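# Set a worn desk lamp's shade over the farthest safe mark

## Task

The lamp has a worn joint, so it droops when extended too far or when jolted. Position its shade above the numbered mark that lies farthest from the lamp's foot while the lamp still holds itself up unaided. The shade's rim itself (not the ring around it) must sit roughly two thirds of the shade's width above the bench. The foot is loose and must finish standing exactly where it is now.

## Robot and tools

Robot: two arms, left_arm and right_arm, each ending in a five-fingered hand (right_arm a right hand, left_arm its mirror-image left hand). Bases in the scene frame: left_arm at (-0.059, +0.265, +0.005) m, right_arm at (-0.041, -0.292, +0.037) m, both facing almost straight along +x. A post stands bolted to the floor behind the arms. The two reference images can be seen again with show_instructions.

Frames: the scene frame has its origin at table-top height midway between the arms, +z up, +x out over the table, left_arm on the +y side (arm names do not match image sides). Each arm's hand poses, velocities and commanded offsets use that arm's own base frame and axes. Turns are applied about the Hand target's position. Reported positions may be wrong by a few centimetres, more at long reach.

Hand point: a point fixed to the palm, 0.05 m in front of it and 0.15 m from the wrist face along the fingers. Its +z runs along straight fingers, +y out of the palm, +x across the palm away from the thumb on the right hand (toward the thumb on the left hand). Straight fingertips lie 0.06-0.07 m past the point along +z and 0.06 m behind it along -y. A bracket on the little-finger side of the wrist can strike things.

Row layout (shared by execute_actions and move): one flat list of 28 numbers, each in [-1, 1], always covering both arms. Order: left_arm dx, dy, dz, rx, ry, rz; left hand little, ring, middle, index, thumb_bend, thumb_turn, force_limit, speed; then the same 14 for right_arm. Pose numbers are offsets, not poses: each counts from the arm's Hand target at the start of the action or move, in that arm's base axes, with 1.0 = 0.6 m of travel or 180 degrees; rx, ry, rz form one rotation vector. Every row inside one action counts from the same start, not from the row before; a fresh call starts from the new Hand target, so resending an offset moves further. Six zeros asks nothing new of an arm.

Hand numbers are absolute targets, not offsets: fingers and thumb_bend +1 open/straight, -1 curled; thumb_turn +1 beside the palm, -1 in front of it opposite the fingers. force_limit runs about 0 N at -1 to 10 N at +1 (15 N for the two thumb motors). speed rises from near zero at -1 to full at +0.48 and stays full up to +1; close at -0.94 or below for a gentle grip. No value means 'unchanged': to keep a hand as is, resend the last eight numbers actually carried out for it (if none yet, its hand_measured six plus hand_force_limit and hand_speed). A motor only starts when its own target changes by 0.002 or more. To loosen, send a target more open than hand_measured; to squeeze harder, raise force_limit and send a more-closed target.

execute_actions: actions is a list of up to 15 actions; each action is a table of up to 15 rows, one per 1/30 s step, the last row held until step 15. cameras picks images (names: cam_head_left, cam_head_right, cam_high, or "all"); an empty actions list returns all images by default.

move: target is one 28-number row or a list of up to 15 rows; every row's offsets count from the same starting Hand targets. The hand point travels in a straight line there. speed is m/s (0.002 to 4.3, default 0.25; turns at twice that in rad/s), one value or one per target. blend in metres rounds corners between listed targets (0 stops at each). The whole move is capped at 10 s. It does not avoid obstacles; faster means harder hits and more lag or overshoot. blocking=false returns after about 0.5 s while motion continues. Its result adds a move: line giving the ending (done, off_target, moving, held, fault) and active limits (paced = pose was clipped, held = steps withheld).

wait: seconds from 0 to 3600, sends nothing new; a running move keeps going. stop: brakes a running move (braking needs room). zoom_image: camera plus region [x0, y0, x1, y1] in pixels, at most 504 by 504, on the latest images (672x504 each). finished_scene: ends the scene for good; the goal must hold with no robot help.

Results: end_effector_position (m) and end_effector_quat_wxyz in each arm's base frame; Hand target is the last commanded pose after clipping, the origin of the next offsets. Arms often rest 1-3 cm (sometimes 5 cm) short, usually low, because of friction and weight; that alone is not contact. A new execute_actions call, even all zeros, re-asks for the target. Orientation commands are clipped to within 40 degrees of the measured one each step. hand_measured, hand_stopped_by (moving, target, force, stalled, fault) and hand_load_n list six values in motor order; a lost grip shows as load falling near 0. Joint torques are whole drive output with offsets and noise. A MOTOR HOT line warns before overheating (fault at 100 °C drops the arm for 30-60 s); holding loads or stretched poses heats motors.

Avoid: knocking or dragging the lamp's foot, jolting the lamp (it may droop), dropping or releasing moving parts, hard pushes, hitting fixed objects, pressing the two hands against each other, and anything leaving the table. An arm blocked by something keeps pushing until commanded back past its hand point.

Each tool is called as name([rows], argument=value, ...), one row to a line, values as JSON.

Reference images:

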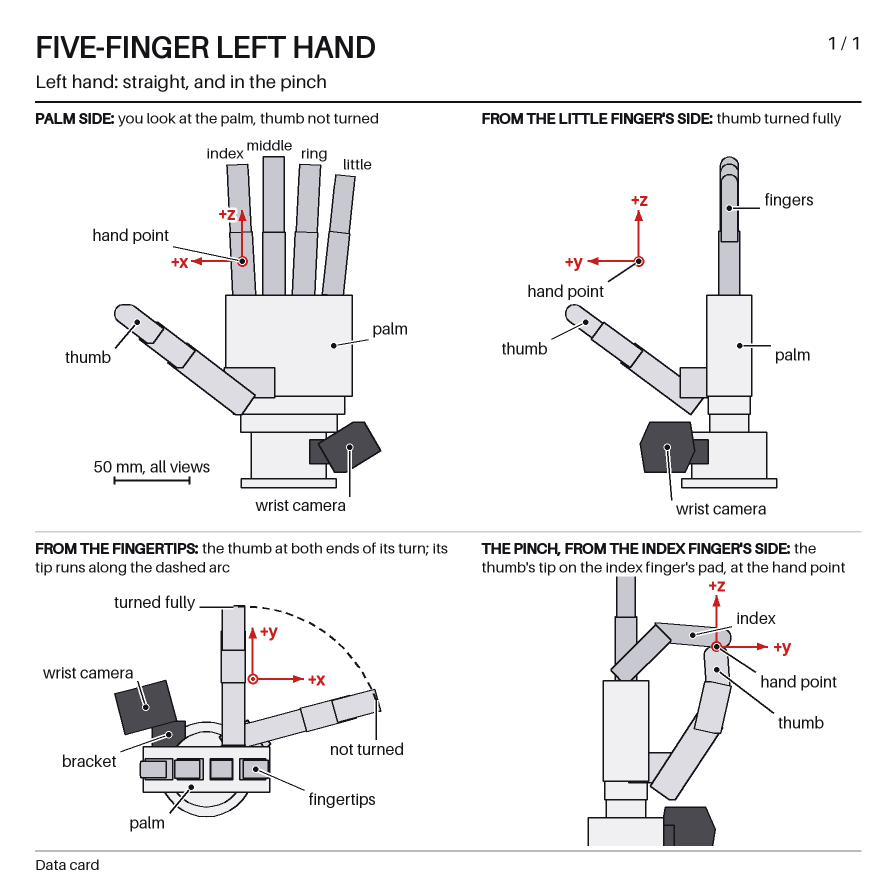

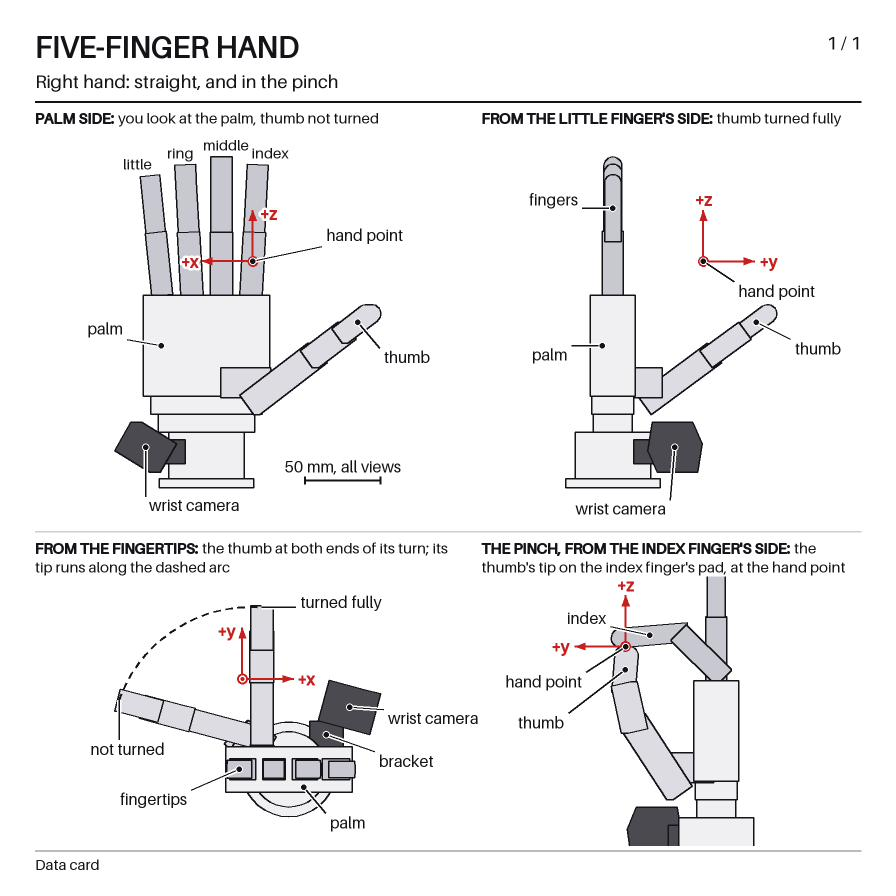

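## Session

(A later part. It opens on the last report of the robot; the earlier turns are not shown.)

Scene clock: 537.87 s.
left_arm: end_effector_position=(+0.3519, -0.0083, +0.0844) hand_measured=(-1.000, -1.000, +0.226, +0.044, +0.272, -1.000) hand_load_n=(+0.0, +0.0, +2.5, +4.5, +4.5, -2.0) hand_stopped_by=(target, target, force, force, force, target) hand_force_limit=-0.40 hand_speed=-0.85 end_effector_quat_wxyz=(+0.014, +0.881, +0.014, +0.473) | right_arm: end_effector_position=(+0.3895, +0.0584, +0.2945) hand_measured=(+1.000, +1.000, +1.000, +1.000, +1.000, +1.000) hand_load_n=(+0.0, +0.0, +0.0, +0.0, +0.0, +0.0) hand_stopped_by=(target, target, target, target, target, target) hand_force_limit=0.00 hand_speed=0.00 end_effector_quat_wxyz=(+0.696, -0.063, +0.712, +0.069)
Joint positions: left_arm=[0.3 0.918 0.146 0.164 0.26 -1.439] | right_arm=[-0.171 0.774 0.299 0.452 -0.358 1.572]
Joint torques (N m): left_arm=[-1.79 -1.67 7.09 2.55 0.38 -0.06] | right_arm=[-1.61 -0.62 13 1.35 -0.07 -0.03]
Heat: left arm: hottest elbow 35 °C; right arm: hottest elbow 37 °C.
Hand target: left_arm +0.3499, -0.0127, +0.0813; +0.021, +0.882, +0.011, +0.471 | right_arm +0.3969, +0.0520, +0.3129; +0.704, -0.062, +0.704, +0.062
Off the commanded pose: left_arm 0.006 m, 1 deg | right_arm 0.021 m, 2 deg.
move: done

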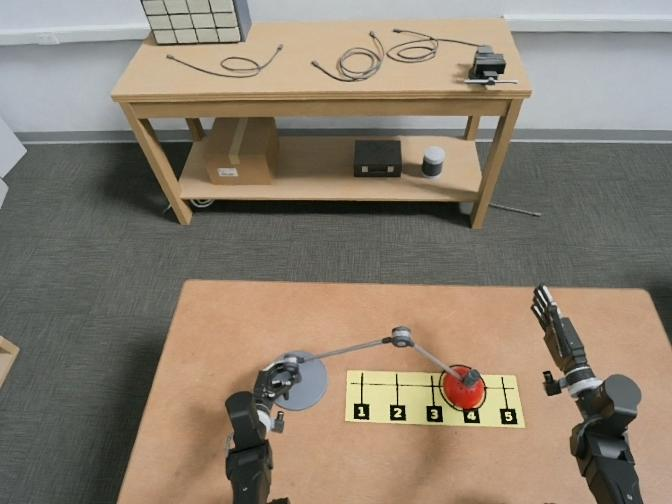

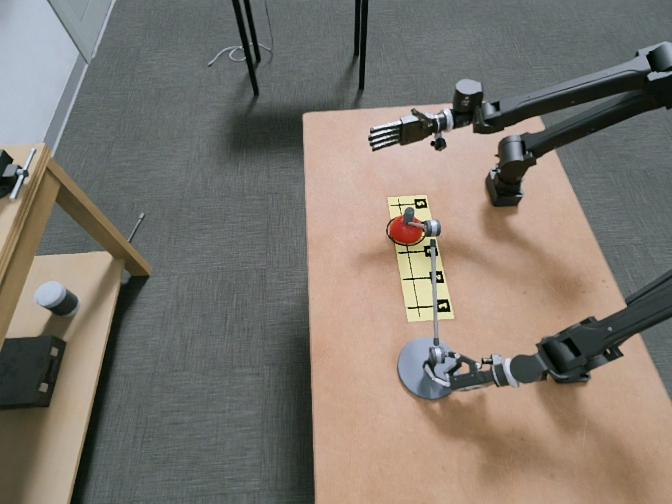

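move([
  [-0.0167,0.042,0.0,0,0,0,-1,-1,-0.1,-0.2,-0.2,-1,-0.4,-0.85, 0,0,0,0,0,0,1,1,1,1,1,1,0,0],
], speed=0.04, cameras=["cam_head_left","cam_high"])

zoom_image(camera="cam_high", region=[390, 320, 490, 420])

zoom_image(camera="cam_head_left", region=[240, 310, 380, 430])

Scene clock: 539.50 s.
left_arm: end_effector_position=(+0.3429, +0.0127, +0.0868) hand_measured=(-1.000, -1.000, +0.224, +0.042, +0.272, -1.000) hand_load_n=(+0.0, +0.0, +0.0, +0.0, +0.0, +0.0) hand_stopped_by=(target, target, force, force, force, target) hand_force_limit=-0.40 hand_speed=-0.85 end_effector_quat_wxyz=(+0.020, +0.877, +0.013, +0.479) | right_arm: end_effector_position=(+0.3895, +0.0584, +0.2945) hand_measured=(+1.000, +1.000, +1.000, +1.000, +1.000, +1.000) hand_load_n=(+0.0, +0.0, +0.0, +0.0, +0.0, +0.0) hand_stopped_by=(target, target, target, target, target, target) hand_force_limit=0.00 hand_speed=0.00 end_effector_quat_wxyz=(+0.696, -0.063, +0.712, +0.069)
Joint positions: left_arm=[0.44 0.918 0.146 0.15 0.389 -1.361] | right_arm=[-0.171 0.774 0.299 0.452 -0.358 1.572]
Joint torques (N m): left_arm=[-0.79 -1.26 7.58 1.62 0.28 0.02] | right_arm=[-0.56 -0.97 13.3 1.44 -0.04 0.04]
Heat: left arm: hottest elbow 35 °C; right arm: hottest elbow 37 °C.
Hand target: left_arm +0.3399, +0.0125, +0.0813; +0.020, +0.882, +0.011, +0.471 | right_arm +0.3969, +0.0520, +0.3129; +0.704, -0.062, +0.704, +0.062
Off the commanded pose: left_arm 0.006 m, 1 deg | right_arm 0.021 m, 2 deg.
move: done

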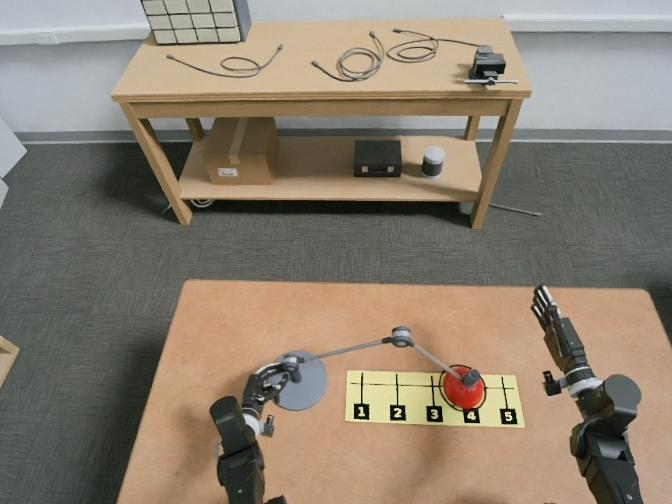

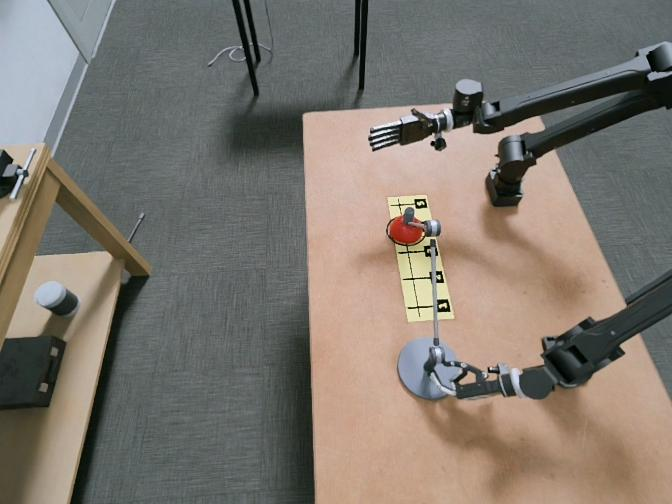

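Scaled by 5.040 from the camera's image (finer frame: 960x720).

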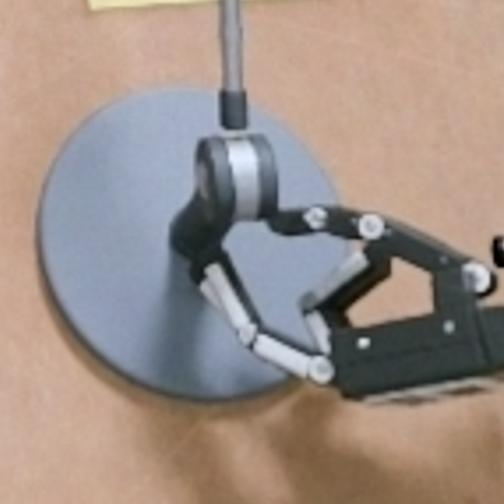

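Scaled by 3.600 from the camera's image (finer frame: 960x720).

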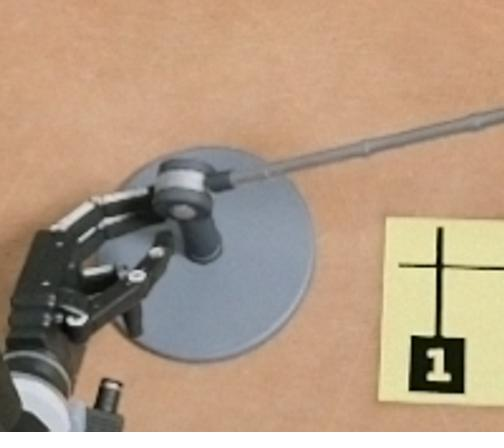

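move([
  [0,0,0.0,0,0,0,-1,-1,0.5,0.5,1,-1,-0.4,-0.5, 0,0,0,0,0,0,1,1,1,1,1,1,0,0],
  [0.038,-0.03,0.0,0,0,0,-1,-1,0.5,0.5,1,-1,-0.4,-0.5, 0,0,0,0,0,0,1,1,1,1,1,1,0,0],
  [0.038,-0.03,0.0,0,0,0,-1,-1,-0.15,-0.25,-0.25,-1,0.2,-0.85, 0,0,0,0,0,0,1,1,1,1,1,1,0,0],
], speed=0.06, cameras=["cam_head_left","cam_high"])

zoom_image(camera="cam_high", region=[390, 320, 490, 420])

zoom_image(camera="cam_head_left", region=[240, 310, 380, 430])

Scene clock: 544.77 s.
left_arm: end_effector_position=(+0.3622, +0.0002, +0.0827) hand_measured=(-1.000, -1.000, +0.004, -0.206, +0.556, -1.000) hand_load_n=(+0.0, +0.0, +4.5, +8.5, +9.0, -3.0) hand_stopped_by=(target, target, force, force, force, target) hand_force_limit=0.20 hand_speed=-0.85 end_effector_quat_wxyz=(+0.012, +0.880, +0.021, +0.474) | right_arm: end_effector_position=(+0.3895, +0.0584, +0.2945) hand_measured=(+1.000, +1.000, +1.000, +1.000, +1.000, +1.000) hand_load_n=(+0.0, +0.0, +0.0, +0.0, +0.0, +0.0) hand_stopped_by=(target, target, target, target, target, target) hand_force_limit=0.00 hand_speed=0.00 end_effector_quat_wxyz=(+0.696, -0.063, +0.712, +0.069)
Joint positions: left_arm=[0.316 0.991 0.165 0.22 0.263 -1.44] | right_arm=[-0.171 0.774 0.299 0.452 -0.358 1.572]
Joint torques (N m): left_arm=[-1.32 -1.67 7.73 2.07 0.82 0.04] | right_arm=[-0.85 -1.08 13.12 1.42 -0.11 0.08]
Heat: left arm: hottest elbow 35 °C; right arm: hottest elbow 38 °C.
Hand target: left_arm +0.3627, -0.0055, +0.0813; +0.021, +0.882, +0.011, +0.471 | right_arm +0.3969, +0.0520, +0.3129; +0.704, -0.062, +0.704, +0.062
Off the commanded pose: left_arm 0.006 m, 2 deg | right_arm 0.021 m, 2 deg.
move: done; target 3's new numbers were sent with left_arm's hand 0.017 m and 2 deg from that target

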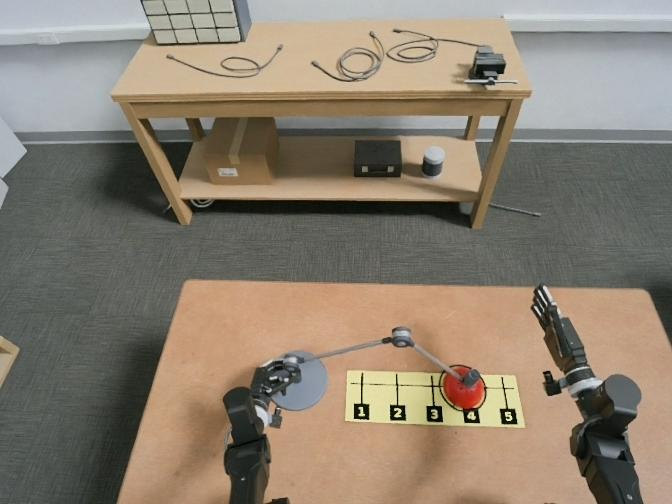

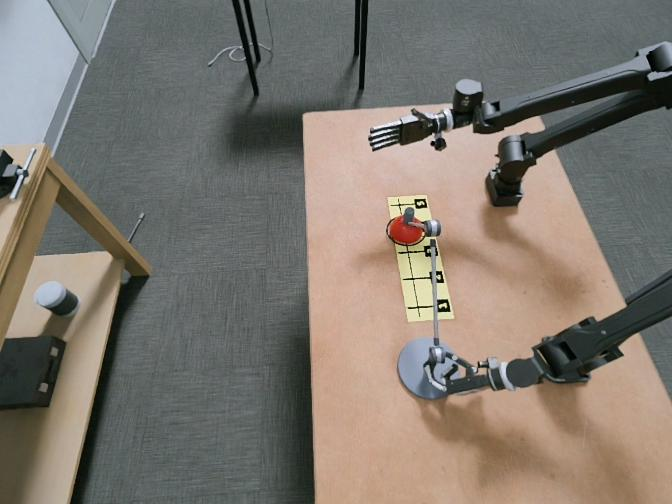

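Scaled by 5.040 from the camera's image (finer frame: 960x720).

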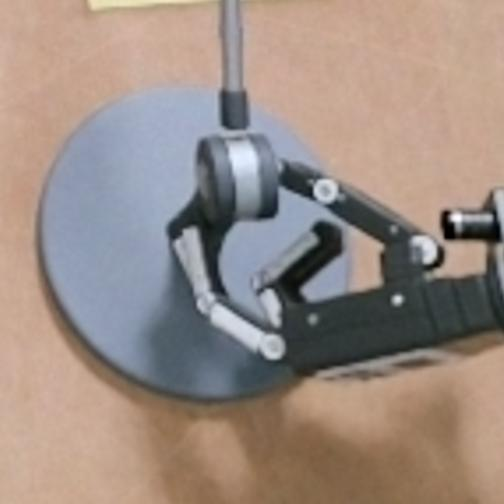

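Scaled by 3.600 from the camera's image (finer frame: 960x720).

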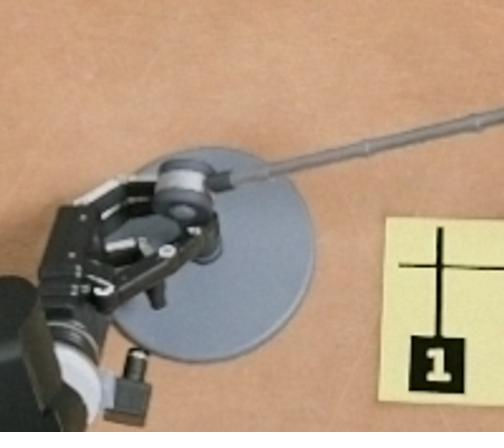

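move([
  [-0.01,0.033,0.0,0,0,0,-1,-1,-0.15,-0.25,-0.25,-1,0.2,-0.85, 0,0,0,0,0,0,1,1,1,1,1,1,0,0],
], speed=0.04, cameras=["cam_head_left","cam_high"])

zoom_image(camera="cam_high", region=[390, 320, 490, 420])

zoom_image(camera="cam_head_left", region=[240, 310, 380, 430])

Scene clock: 546.13 s.
left_arm: end_effector_position=(+0.3553, +0.0093, +0.0852) hand_measured=(-1.000, -1.000, +0.004, -0.206, +0.556, -1.000) hand_load_n=(+0.0, +0.0, +3.0, +1.5, +7.5, -1.0) hand_stopped_by=(target, target, force, force, force, target) hand_force_limit=0.20 hand_speed=-0.85 end_effector_quat_wxyz=(+0.025, +0.877, +0.009, +0.481) | right_arm: end_effector_position=(+0.3895, +0.0584, +0.2945) hand_measured=(+1.000, +1.000, +1.000, +1.000, +1.000, +1.000) hand_load_n=(+0.0, +0.0, +0.0, +0.0, +0.0, +0.0) hand_stopped_by=(target, target, target, target, target, target) hand_force_limit=0.00 hand_speed=0.00 end_effector_quat_wxyz=(+0.696, -0.063, +0.712, +0.069)
Joint positions: left_arm=[0.407 0.997 0.165 0.217 0.376 -1.381] | right_arm=[-0.171 0.774 0.299 0.452 -0.358 1.572]
Joint torques (N m): left_arm=[-0.26 -2.26 8.23 1.31 -0.07 0.07] | right_arm=[-2.43 -0.67 13.16 1.17 -0.13 -0.04]
Heat: left arm: hottest elbow 35 °C; right arm: hottest elbow 38 °C.
Hand target: left_arm +0.3568, +0.0143, +0.0814; +0.020, +0.882, +0.011, +0.471 | right_arm +0.3969, +0.0520, +0.3129; +0.704, -0.062, +0.704, +0.062
Off the commanded pose: left_arm 0.006 m, 1 deg | right_arm 0.021 m, 2 deg.
move: done

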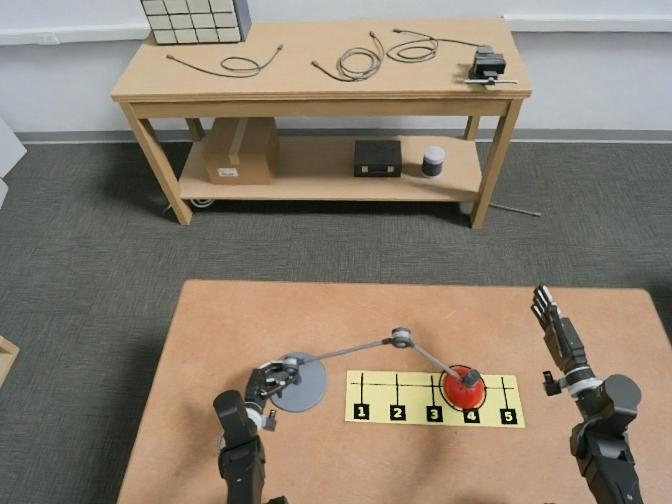

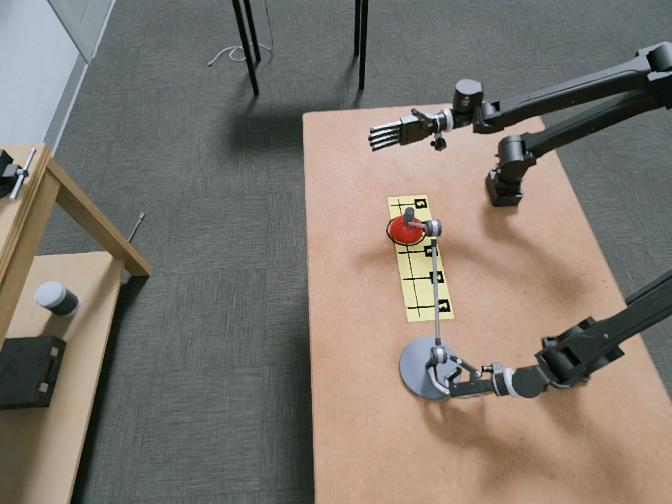

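Scaled by 5.040 from the camera's image (finer frame: 960x720).

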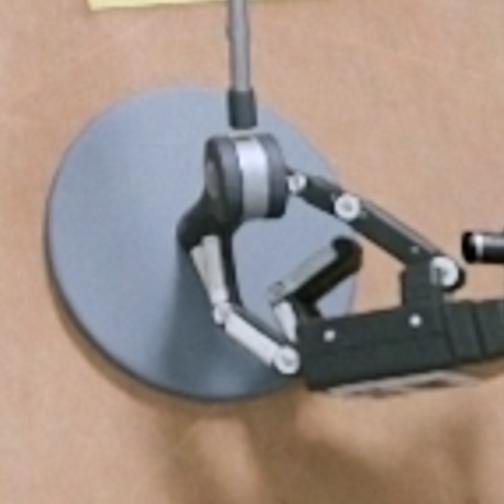

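Scaled by 3.600 from the camera's image (finer frame: 960x720).

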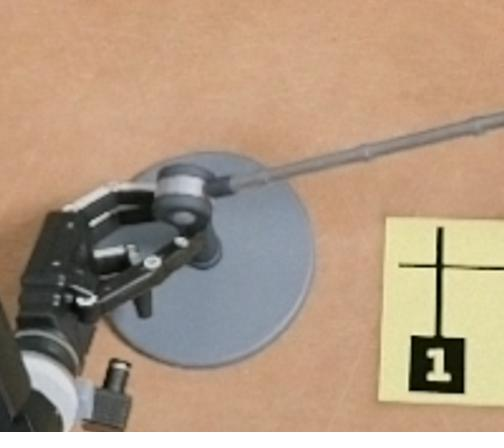

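move([
  [0,0.033,0.0,0,0,0,-1,-1,-0.15,-0.25,-0.25,-1,0.2,-0.85, 0,0,0,0,0,0,1,1,1,1,1,1,0,0],
], speed=0.04, cameras=["cam_head_left","cam_high"])

zoom_image(camera="cam_high", region=[390, 320, 490, 420])

zoom_image(camera="cam_head_left", region=[240, 310, 380, 430])

Scene clock: 547.53 s.
left_arm: end_effector_position=(+0.3461, +0.0270, +0.0729) hand_measured=(-1.000, -1.000, +0.002, -0.206, +0.554, -1.000) hand_load_n=(+0.0, +0.0, +0.0, +0.0, +0.0, +0.0) hand_stopped_by=(target, target, force, force, force, target) hand_force_limit=0.20 hand_speed=-0.85 end_effector_quat_wxyz=(+0.026, +0.883, +0.016, +0.467) | right_arm: end_effector_position=(+0.3895, +0.0584, +0.2945) hand_measured=(+1.000, +1.000, +1.000, +1.000, +1.000, +1.000) hand_load_n=(+0.0, +0.0, +0.0, +0.0, +0.0, +0.0) hand_stopped_by=(target, target, target, target, target, target) hand_force_limit=0.00 hand_speed=0.00 end_effector_quat_wxyz=(+0.696, -0.063, +0.712, +0.069)
Joint positions: left_arm=[0.501 1.035 0.165 0.201 0.438 -1.32] | right_arm=[-0.171 0.774 0.299 0.452 -0.358 1.572]
Joint torques (N m): left_arm=[-0.67 -1.73 9.69 1.42 0.32 0.11] | right_arm=[-2.26 -0.21 13.18 1.5 -0.17 0.04]
Heat: left arm: hottest elbow 35 °C; right arm: hottest elbow 38 °C.
Hand target: left_arm +0.3567, +0.0341, +0.0813; +0.020, +0.882, +0.011, +0.471 | right_arm +0.3969, +0.0520, +0.3129; +0.704, -0.062, +0.704, +0.062
Off the commanded pose: left_arm 0.015 m, 1 deg | right_arm 0.021 m, 2 deg.
move: off_target (left_arm)

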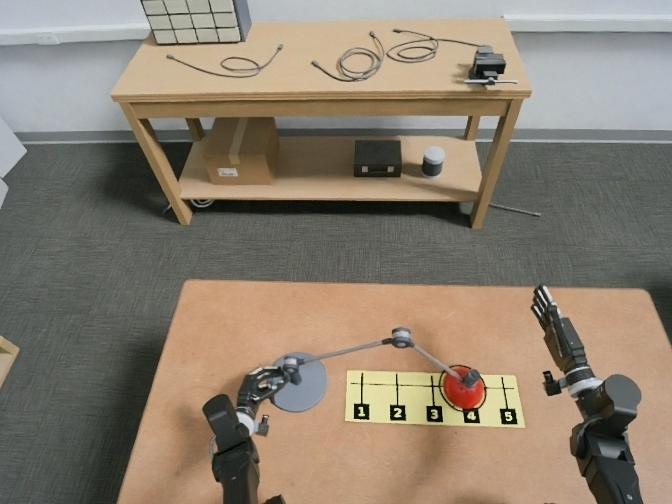

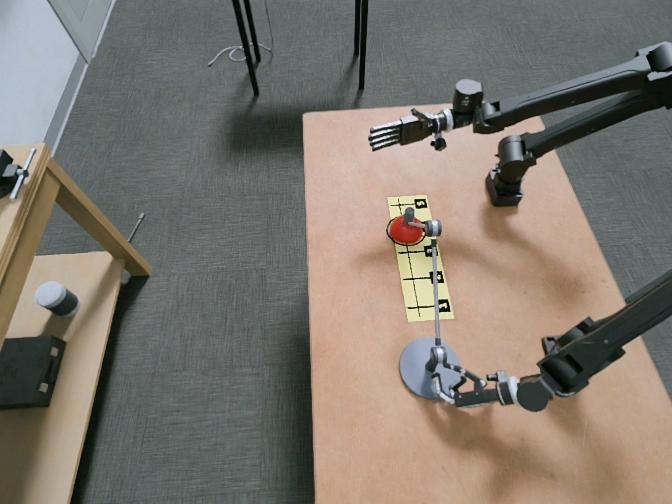

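Scaled by 5.040 from the camera's image (finer frame: 960x720).

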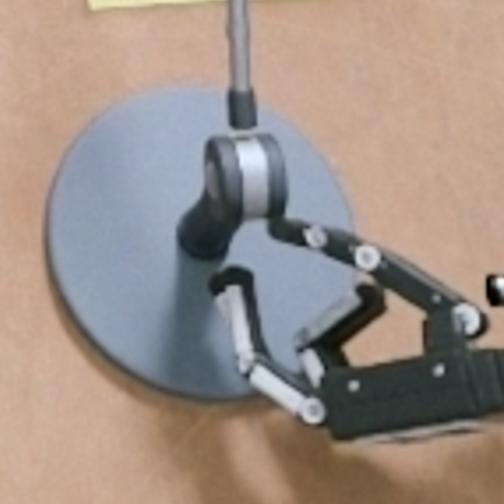

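Scaled by 3.600 from the camera's image (finer frame: 960x720).

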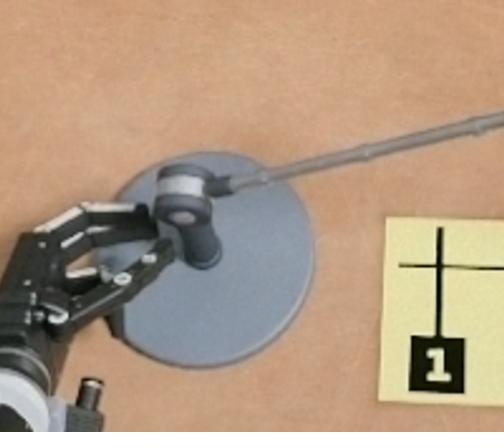

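move([
  [0,0,0.02,0,0,0,-1,-1,0.6,0.6,1,-1,0.2,-0.3, 0,0,0,0,0,0,1,1,1,1,1,1,0,0],
  [-0.165,0,0.05,0,0,0,-1,-1,0.6,0.6,1,-1,0.2,-0.3, 0,0,0,0,0,0,1,1,1,1,1,1,0,0],
  [-0.165,-0.25,0.08,0,0,0,-1,-1,-1,-1,1,-1,0.2,-0.3, 0,0,0,0,0,0,1,1,1,1,1,1,0,0],
], speed=0.12, cameras=["cam_head_left","cam_high"])

Scene clock: 560.60 s.
left_arm: end_effector_position=(+0.2532, -0.1116, +0.1144) hand_measured=(-1.000, -1.000, -1.000, -1.000, +1.000, -1.000) hand_load_n=(+0.0, +0.0, +0.0, +0.0, +0.0, +0.0) hand_stopped_by=(target, target, target, target, target, target) hand_force_limit=0.20 hand_speed=-0.30 end_effector_quat_wxyz=(+0.010, +0.888, +0.006, +0.461) | right_arm: end_effector_position=(+0.3895, +0.0584, +0.2945) hand_measured=(+1.000, +1.000, +1.000, +1.000, +1.000, +1.000) hand_load_n=(+0.0, +0.0, +0.0, -0.5, +0.0, +0.0) hand_stopped_by=(target, target, target, target, target, target) hand_force_limit=0.00 hand_speed=0.00 end_effector_quat_wxyz=(+0.696, -0.063, +0.712, +0.069)
Joint positions: left_arm=[-0.57 0.106 0.129 -0.715 -0.445 -1.941] | right_arm=[-0.171 0.774 0.299 0.452 -0.358 1.572]
Joint torques (N m): left_arm=[-1.67 5.3 11.22 2.76 -0.26 -0.14] | right_arm=[-1.2 -1.26 12.93 1.36 -0.09 0.04]
Heat: left arm: hottest elbow 36 °C; right arm: hottest elbow 39 °C.
Hand target: left_arm +0.2577, -0.1159, +0.1293; +0.020, +0.882, +0.011, +0.471 | right_arm +0.3969, +0.0520, +0.3129; +0.704, -0.062, +0.704, +0.062
Off the commanded pose: left_arm 0.016 m, 2 deg | right_arm 0.021 m, 2 deg.
move: off_target (left_arm); target 3's new numbers were sent with left_arm's hand 0.016 m and 2 deg from that target

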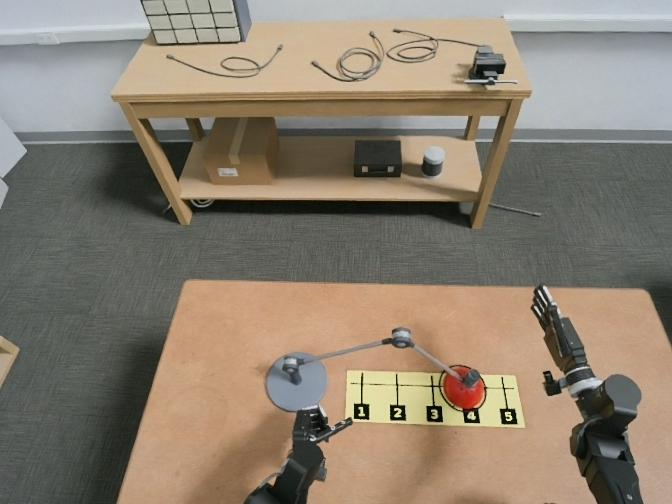

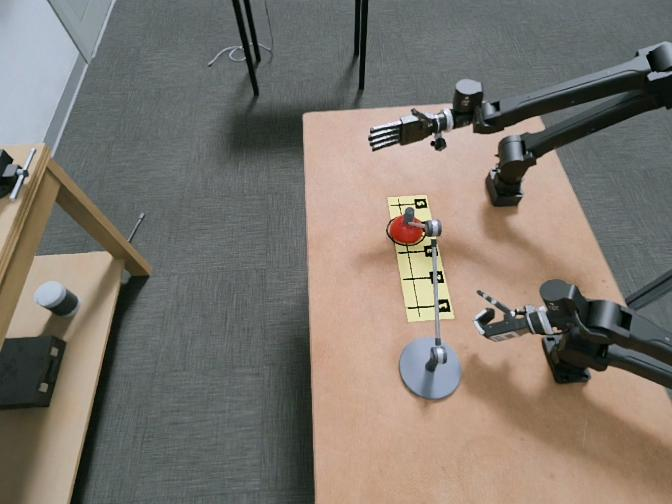

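move([
  [0.12,0,-0.03,0,0,0,-1,-1,-1,-1,1,-1,0.2,-0.3, 0,0,0,0,0,0,1,1,1,1,1,1,0,0],
  [0.237,0.0,-0.035,0,0,0,-1,-1,-1,-1,1,-1,0.2,-0.3, 0,0,0,0,0,0,1,1,1,1,1,1,0,0],
], speed=0.1, blend=0.02, cameras=["cam_head_left","cam_high"])

zoom_image(camera="cam_high", region=[390, 290, 530, 400])

zoom_image(camera="cam_head_left", region=[240, 320, 380, 440])

Scene clock: 563.00 s.
left_arm: end_effector_position=(+0.3833, -0.1135, +0.0901) hand_measured=(-1.000, -1.000, -1.000, -1.000, +1.000, -1.000) hand_load_n=(+0.0, +0.0, +0.0, +0.0, +0.5, +0.0) hand_stopped_by=(target, target, target, target, target, target) hand_force_limit=0.20 hand_speed=-0.30 end_effector_quat_wxyz=(+0.019, +0.892, +0.013, +0.452) | right_arm: end_effector_position=(+0.3895, +0.0584, +0.2945) hand_measured=(+1.000, +1.000, +1.000, +1.000, +1.000, +1.000) hand_load_n=(+0.0, +0.0, +0.0, +0.0, +0.0, -0.5) hand_stopped_by=(target, target, target, target, target, target) hand_force_limit=0.00 hand_speed=0.00 end_effector_quat_wxyz=(+0.696, -0.063, +0.712, +0.069)
Joint positions: left_arm=[-0.235 1.021 0.246 0.132 -0.167 -1.75] | right_arm=[-0.171 0.774 0.299 0.452 -0.358 1.572]
Joint torques (N m): left_arm=[-0.85 -3.08 10.13 3.15 0.02 0.09] | right_arm=[-1.67 -0.26 12.86 1.55 -0.08 0.05]
Heat: left arm: hottest elbow 36 °C; right arm: hottest elbow 39 °C.
Hand target: left_arm +0.3998, -0.1158, +0.1082; +0.020, +0.882, +0.011, +0.471 | right_arm +0.3969, +0.0520, +0.3129; +0.704, -0.062, +0.704, +0.062
Off the commanded pose: left_arm 0.025 m, 3 deg | right_arm 0.021 m, 2 deg.
move: off_target (left_arm)

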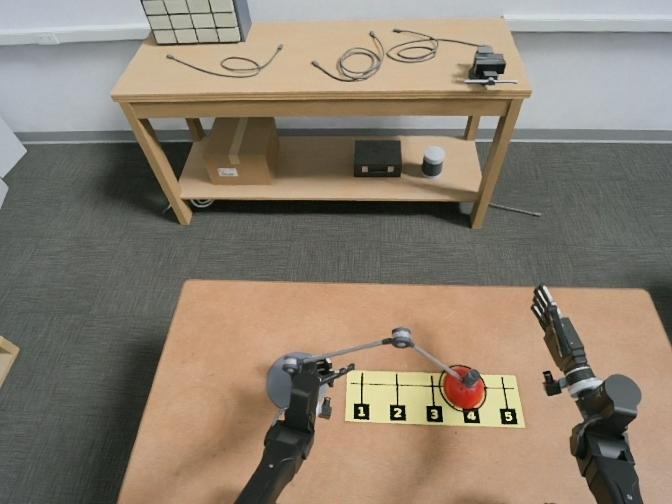

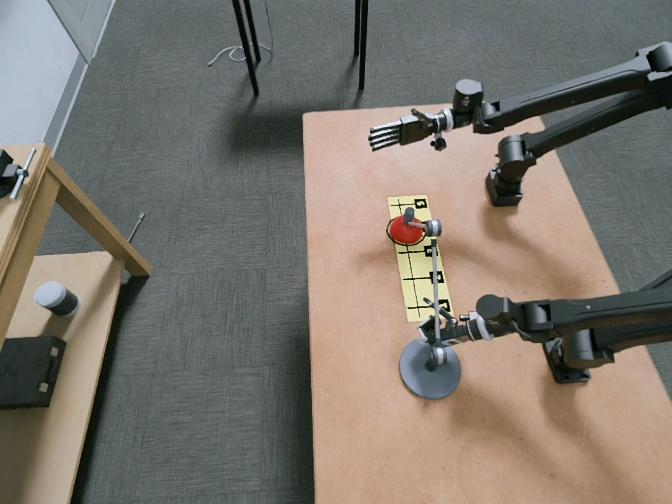

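Scaled by 3.600 from the camera's image (finer frame: 960x720).

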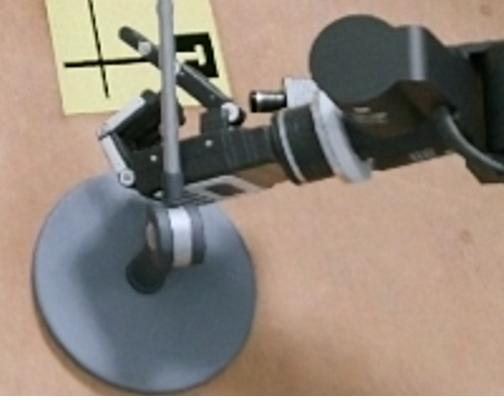

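Scaled by 3.600 from the camera's image (finer frame: 960x720).

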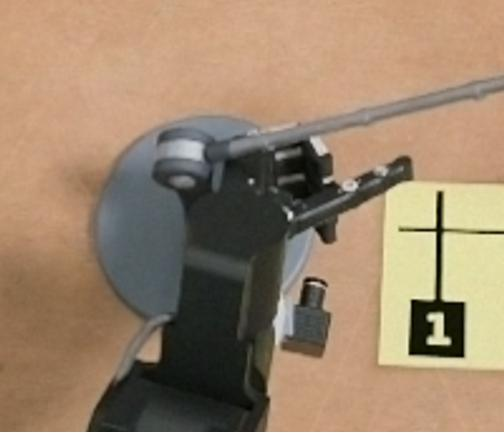

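move([
  [0.0,0.075,0.0,0,0,0,-1,-1,-1,-1,1,-1,0.2,-0.3, 0,0,0,0,0,0,1,1,1,1,1,1,0,0],
], speed=0.05, cameras=["cam_head_left","cam_high"])

zoom_image(camera="cam_high", region=[390, 320, 490, 420])

zoom_image(camera="cam_head_left", region=[240, 310, 380, 430])

Scene clock: 564.77 s.
left_arm: end_effector_position=(+0.3846, -0.0862, +0.0890) hand_measured=(-1.000, -1.000, -1.000, -1.000, +1.000, -1.000) hand_load_n=(+0.0, +0.0, +0.0, +0.0, +0.0, +0.0) hand_stopped_by=(target, target, target, target, target, target) hand_force_limit=0.20 hand_speed=-0.30 end_effector_quat_wxyz=(+0.035, +0.894, -0.007, +0.446) | right_arm: end_effector_position=(+0.3895, +0.0584, +0.2945) hand_measured=(+1.000, +1.000, +1.000, +1.000, +1.000, +1.000) hand_load_n=(+0.0, +0.0, +0.0, +0.0, +0.0, +0.0) hand_stopped_by=(target, target, target, target, target, target) hand_force_limit=0.00 hand_speed=0.00 end_effector_quat_wxyz=(+0.696, -0.063, +0.712, +0.069)
Joint positions: left_arm=[-0.061 1.021 0.246 0.132 0.02 -1.626] | right_arm=[-0.171 0.774 0.299 0.452 -0.358 1.572]
Joint torques (N m): left_arm=[1.14 -4.66 9.2 3.07 -0.67 -0.05] | right_arm=[-0.85 -1.03 13.08 1.46 -0.09 -0.01]
Heat: left arm: hottest elbow 36 °C; right arm: hottest elbow 39 °C.
Hand target: left_arm +0.3998, -0.0710, +0.1082; +0.021, +0.882, +0.011, +0.471 | right_arm +0.3969, +0.0520, +0.3129; +0.704, -0.062, +0.704, +0.062
Off the commanded pose: left_arm 0.029 m, 4 deg | right_arm 0.021 m, 2 deg.
move: off_target (left_arm)

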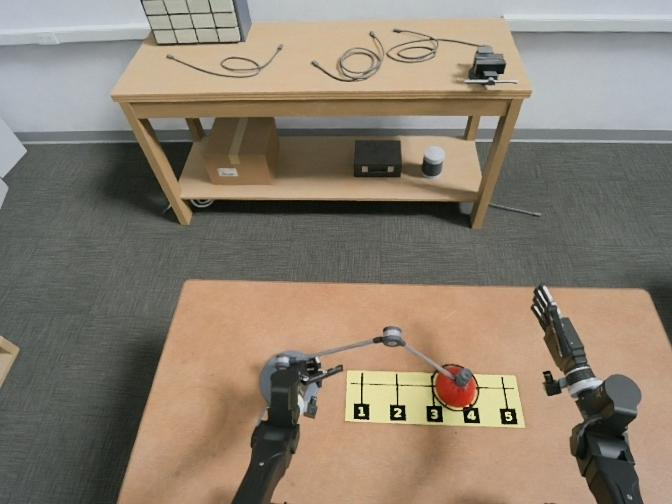

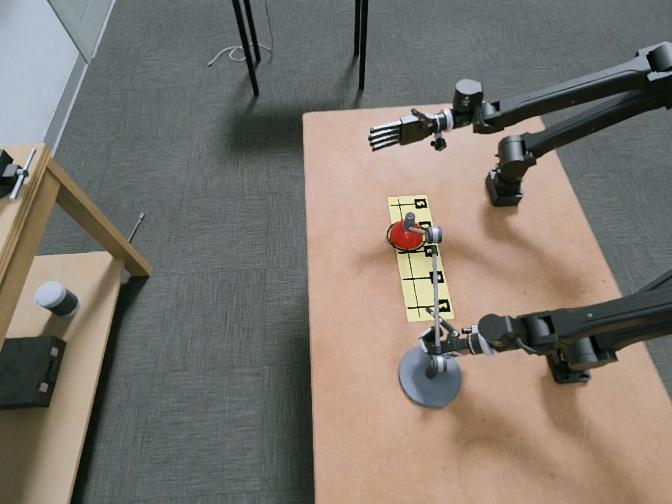

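Scaled by 5.040 from the camera's image (finer frame: 960x720).

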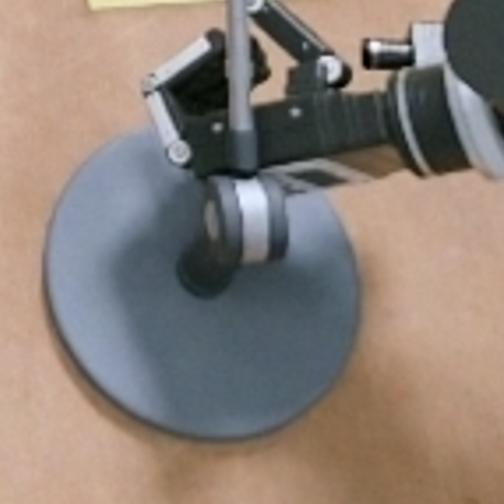

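Scaled by 3.600 from the camera's image (finer frame: 960x720).

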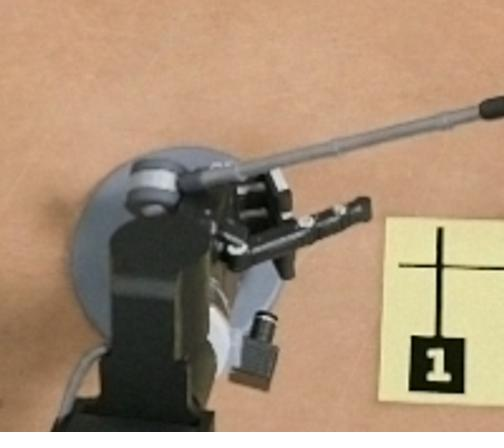

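zoom_image(camera="cam_high", region=[370, 190, 470, 270])

zoom_image(camera="cam_head_left", region=[400, 330, 540, 435])

zoom_image(camera="cam_head_left", region=[240, 310, 480, 430])

Scaled by 5.040 from the camera's image (finer frame: 960x720).

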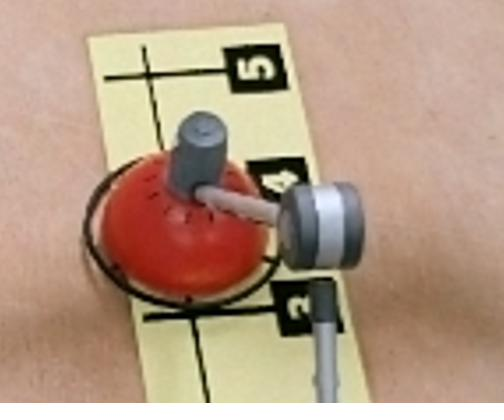

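Scaled by 3.600 from the camera's image (finer frame: 960x720).

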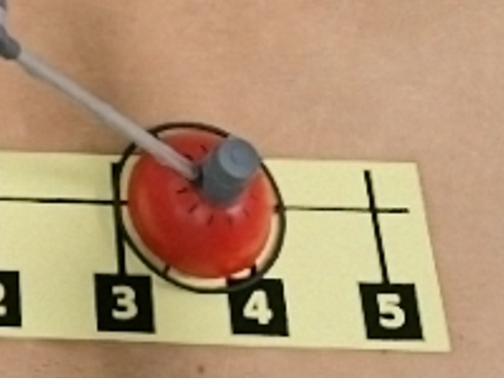

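Scaled by 2.100 from the camera's image (finer frame: 960x720).

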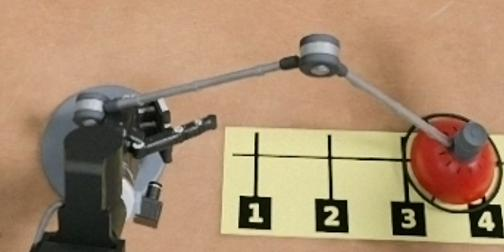

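move([
  [0,0,0,0,0,0,-1,-1,-1,-1,1,-1,0.2,-0.3, -0.05,0.0,0.0,-0.476,-0.160,0.074,1,1,1,1,1,1,0,0],
  [0,0,0,0,0,0,-1,-1,-1,-1,1,-1,0.2,-0.3, -0.105,0.132,-0.217,-0.476,-0.160,0.074,1,1,1,1,1,1,0,0],
], speed=0.15, blend=[0.02,0], cameras=["all"])

zoom_image(camera="cam_high", region=[350, 170, 490, 275])

zoom_image(camera="cam_head_left", region=[390, 310, 530, 415])

Scene clock: 577.17 s.
left_arm: end_effector_position=(+0.3846, -0.0861, +0.0890) hand_measured=(-1.000, -1.000, -1.000, -1.000, +1.000, -1.000) hand_load_n=(+0.0, +0.0, +0.0, +0.0, +0.0, +0.0) hand_stopped_by=(target, target, target, target, target, target) hand_force_limit=0.20 hand_speed=-0.30 end_effector_quat_wxyz=(+0.035, +0.894, -0.007, +0.446) | right_arm: end_effector_position=(+0.3356, +0.1286, +0.1874) hand_measured=(+1.000, +1.000, +1.000, +1.000, +1.000, +1.000) hand_load_n=(+0.0, -0.5, +0.0, +0.0, +0.0, +0.0) hand_stopped_by=(target, target, target, target, target, target) hand_force_limit=0.00 hand_speed=0.00 end_effector_quat_wxyz=(+0.603, -0.600, +0.373, -0.370)
Joint positions: left_arm=[-0.06 1.021 0.246 0.132 0.02 -1.626] | right_arm=[0.08 0.631 0.194 0.438 -0.384 0.005]
Joint torques (N m): left_arm=[2.14 -5.3 9.13 3.07 -0.74 -0.03] | right_arm=[0.85 0.62 8.79 2.62 0.1 -0.05]
Heat: left arm: hottest elbow 36 °C; right arm: hottest elbow 39 °C.
Hand target: left_arm +0.3998, -0.0708, +0.1082; +0.020, +0.882, +0.011, +0.471 | right_arm +0.3339, +0.1313, +0.1827; +0.603, -0.603, +0.368, -0.370
Off the commanded pose: left_arm 0.029 m, 4 deg | right_arm 0.006 m, 1 deg.
move: done

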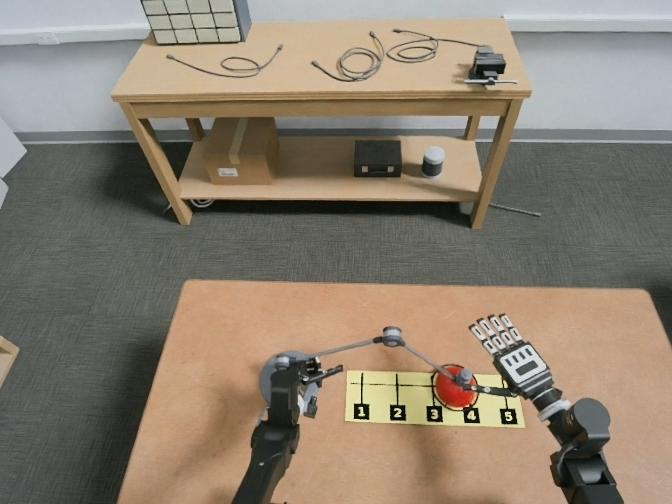

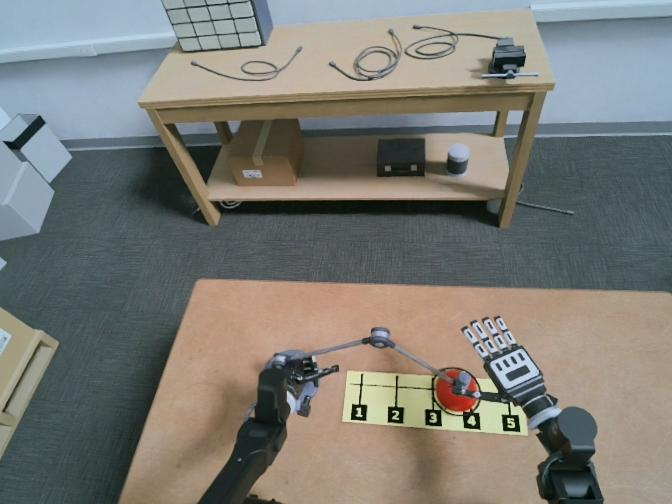

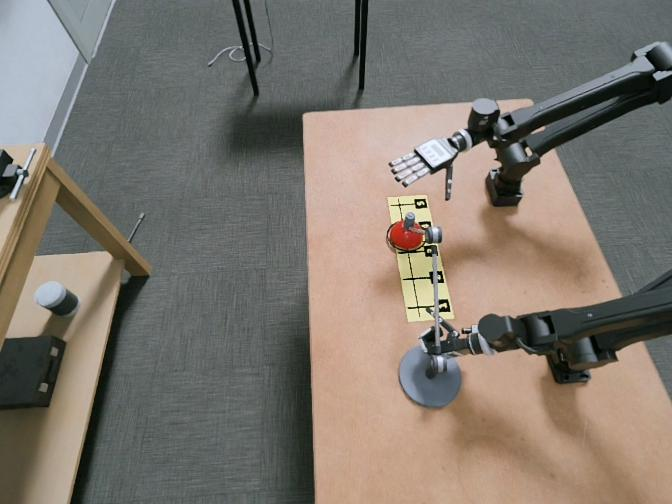

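Scaled by 3.600 from the camera's image (finer frame: 960x720).

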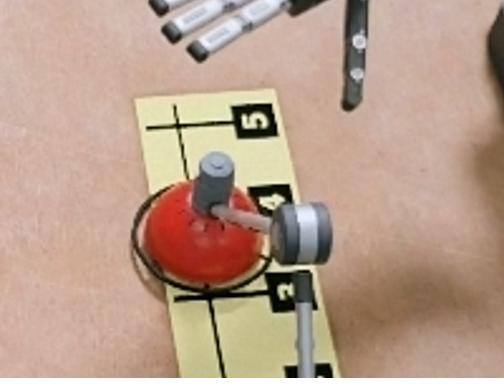

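Scaled by 3.600 from the camera's image (finer frame: 960x720).

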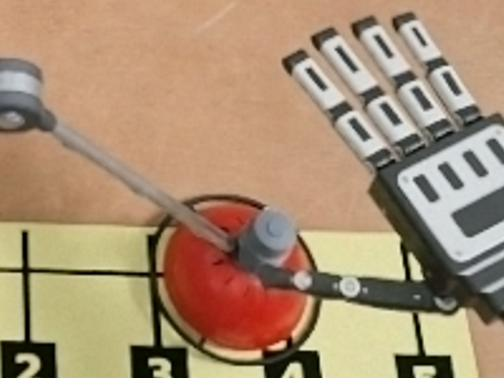

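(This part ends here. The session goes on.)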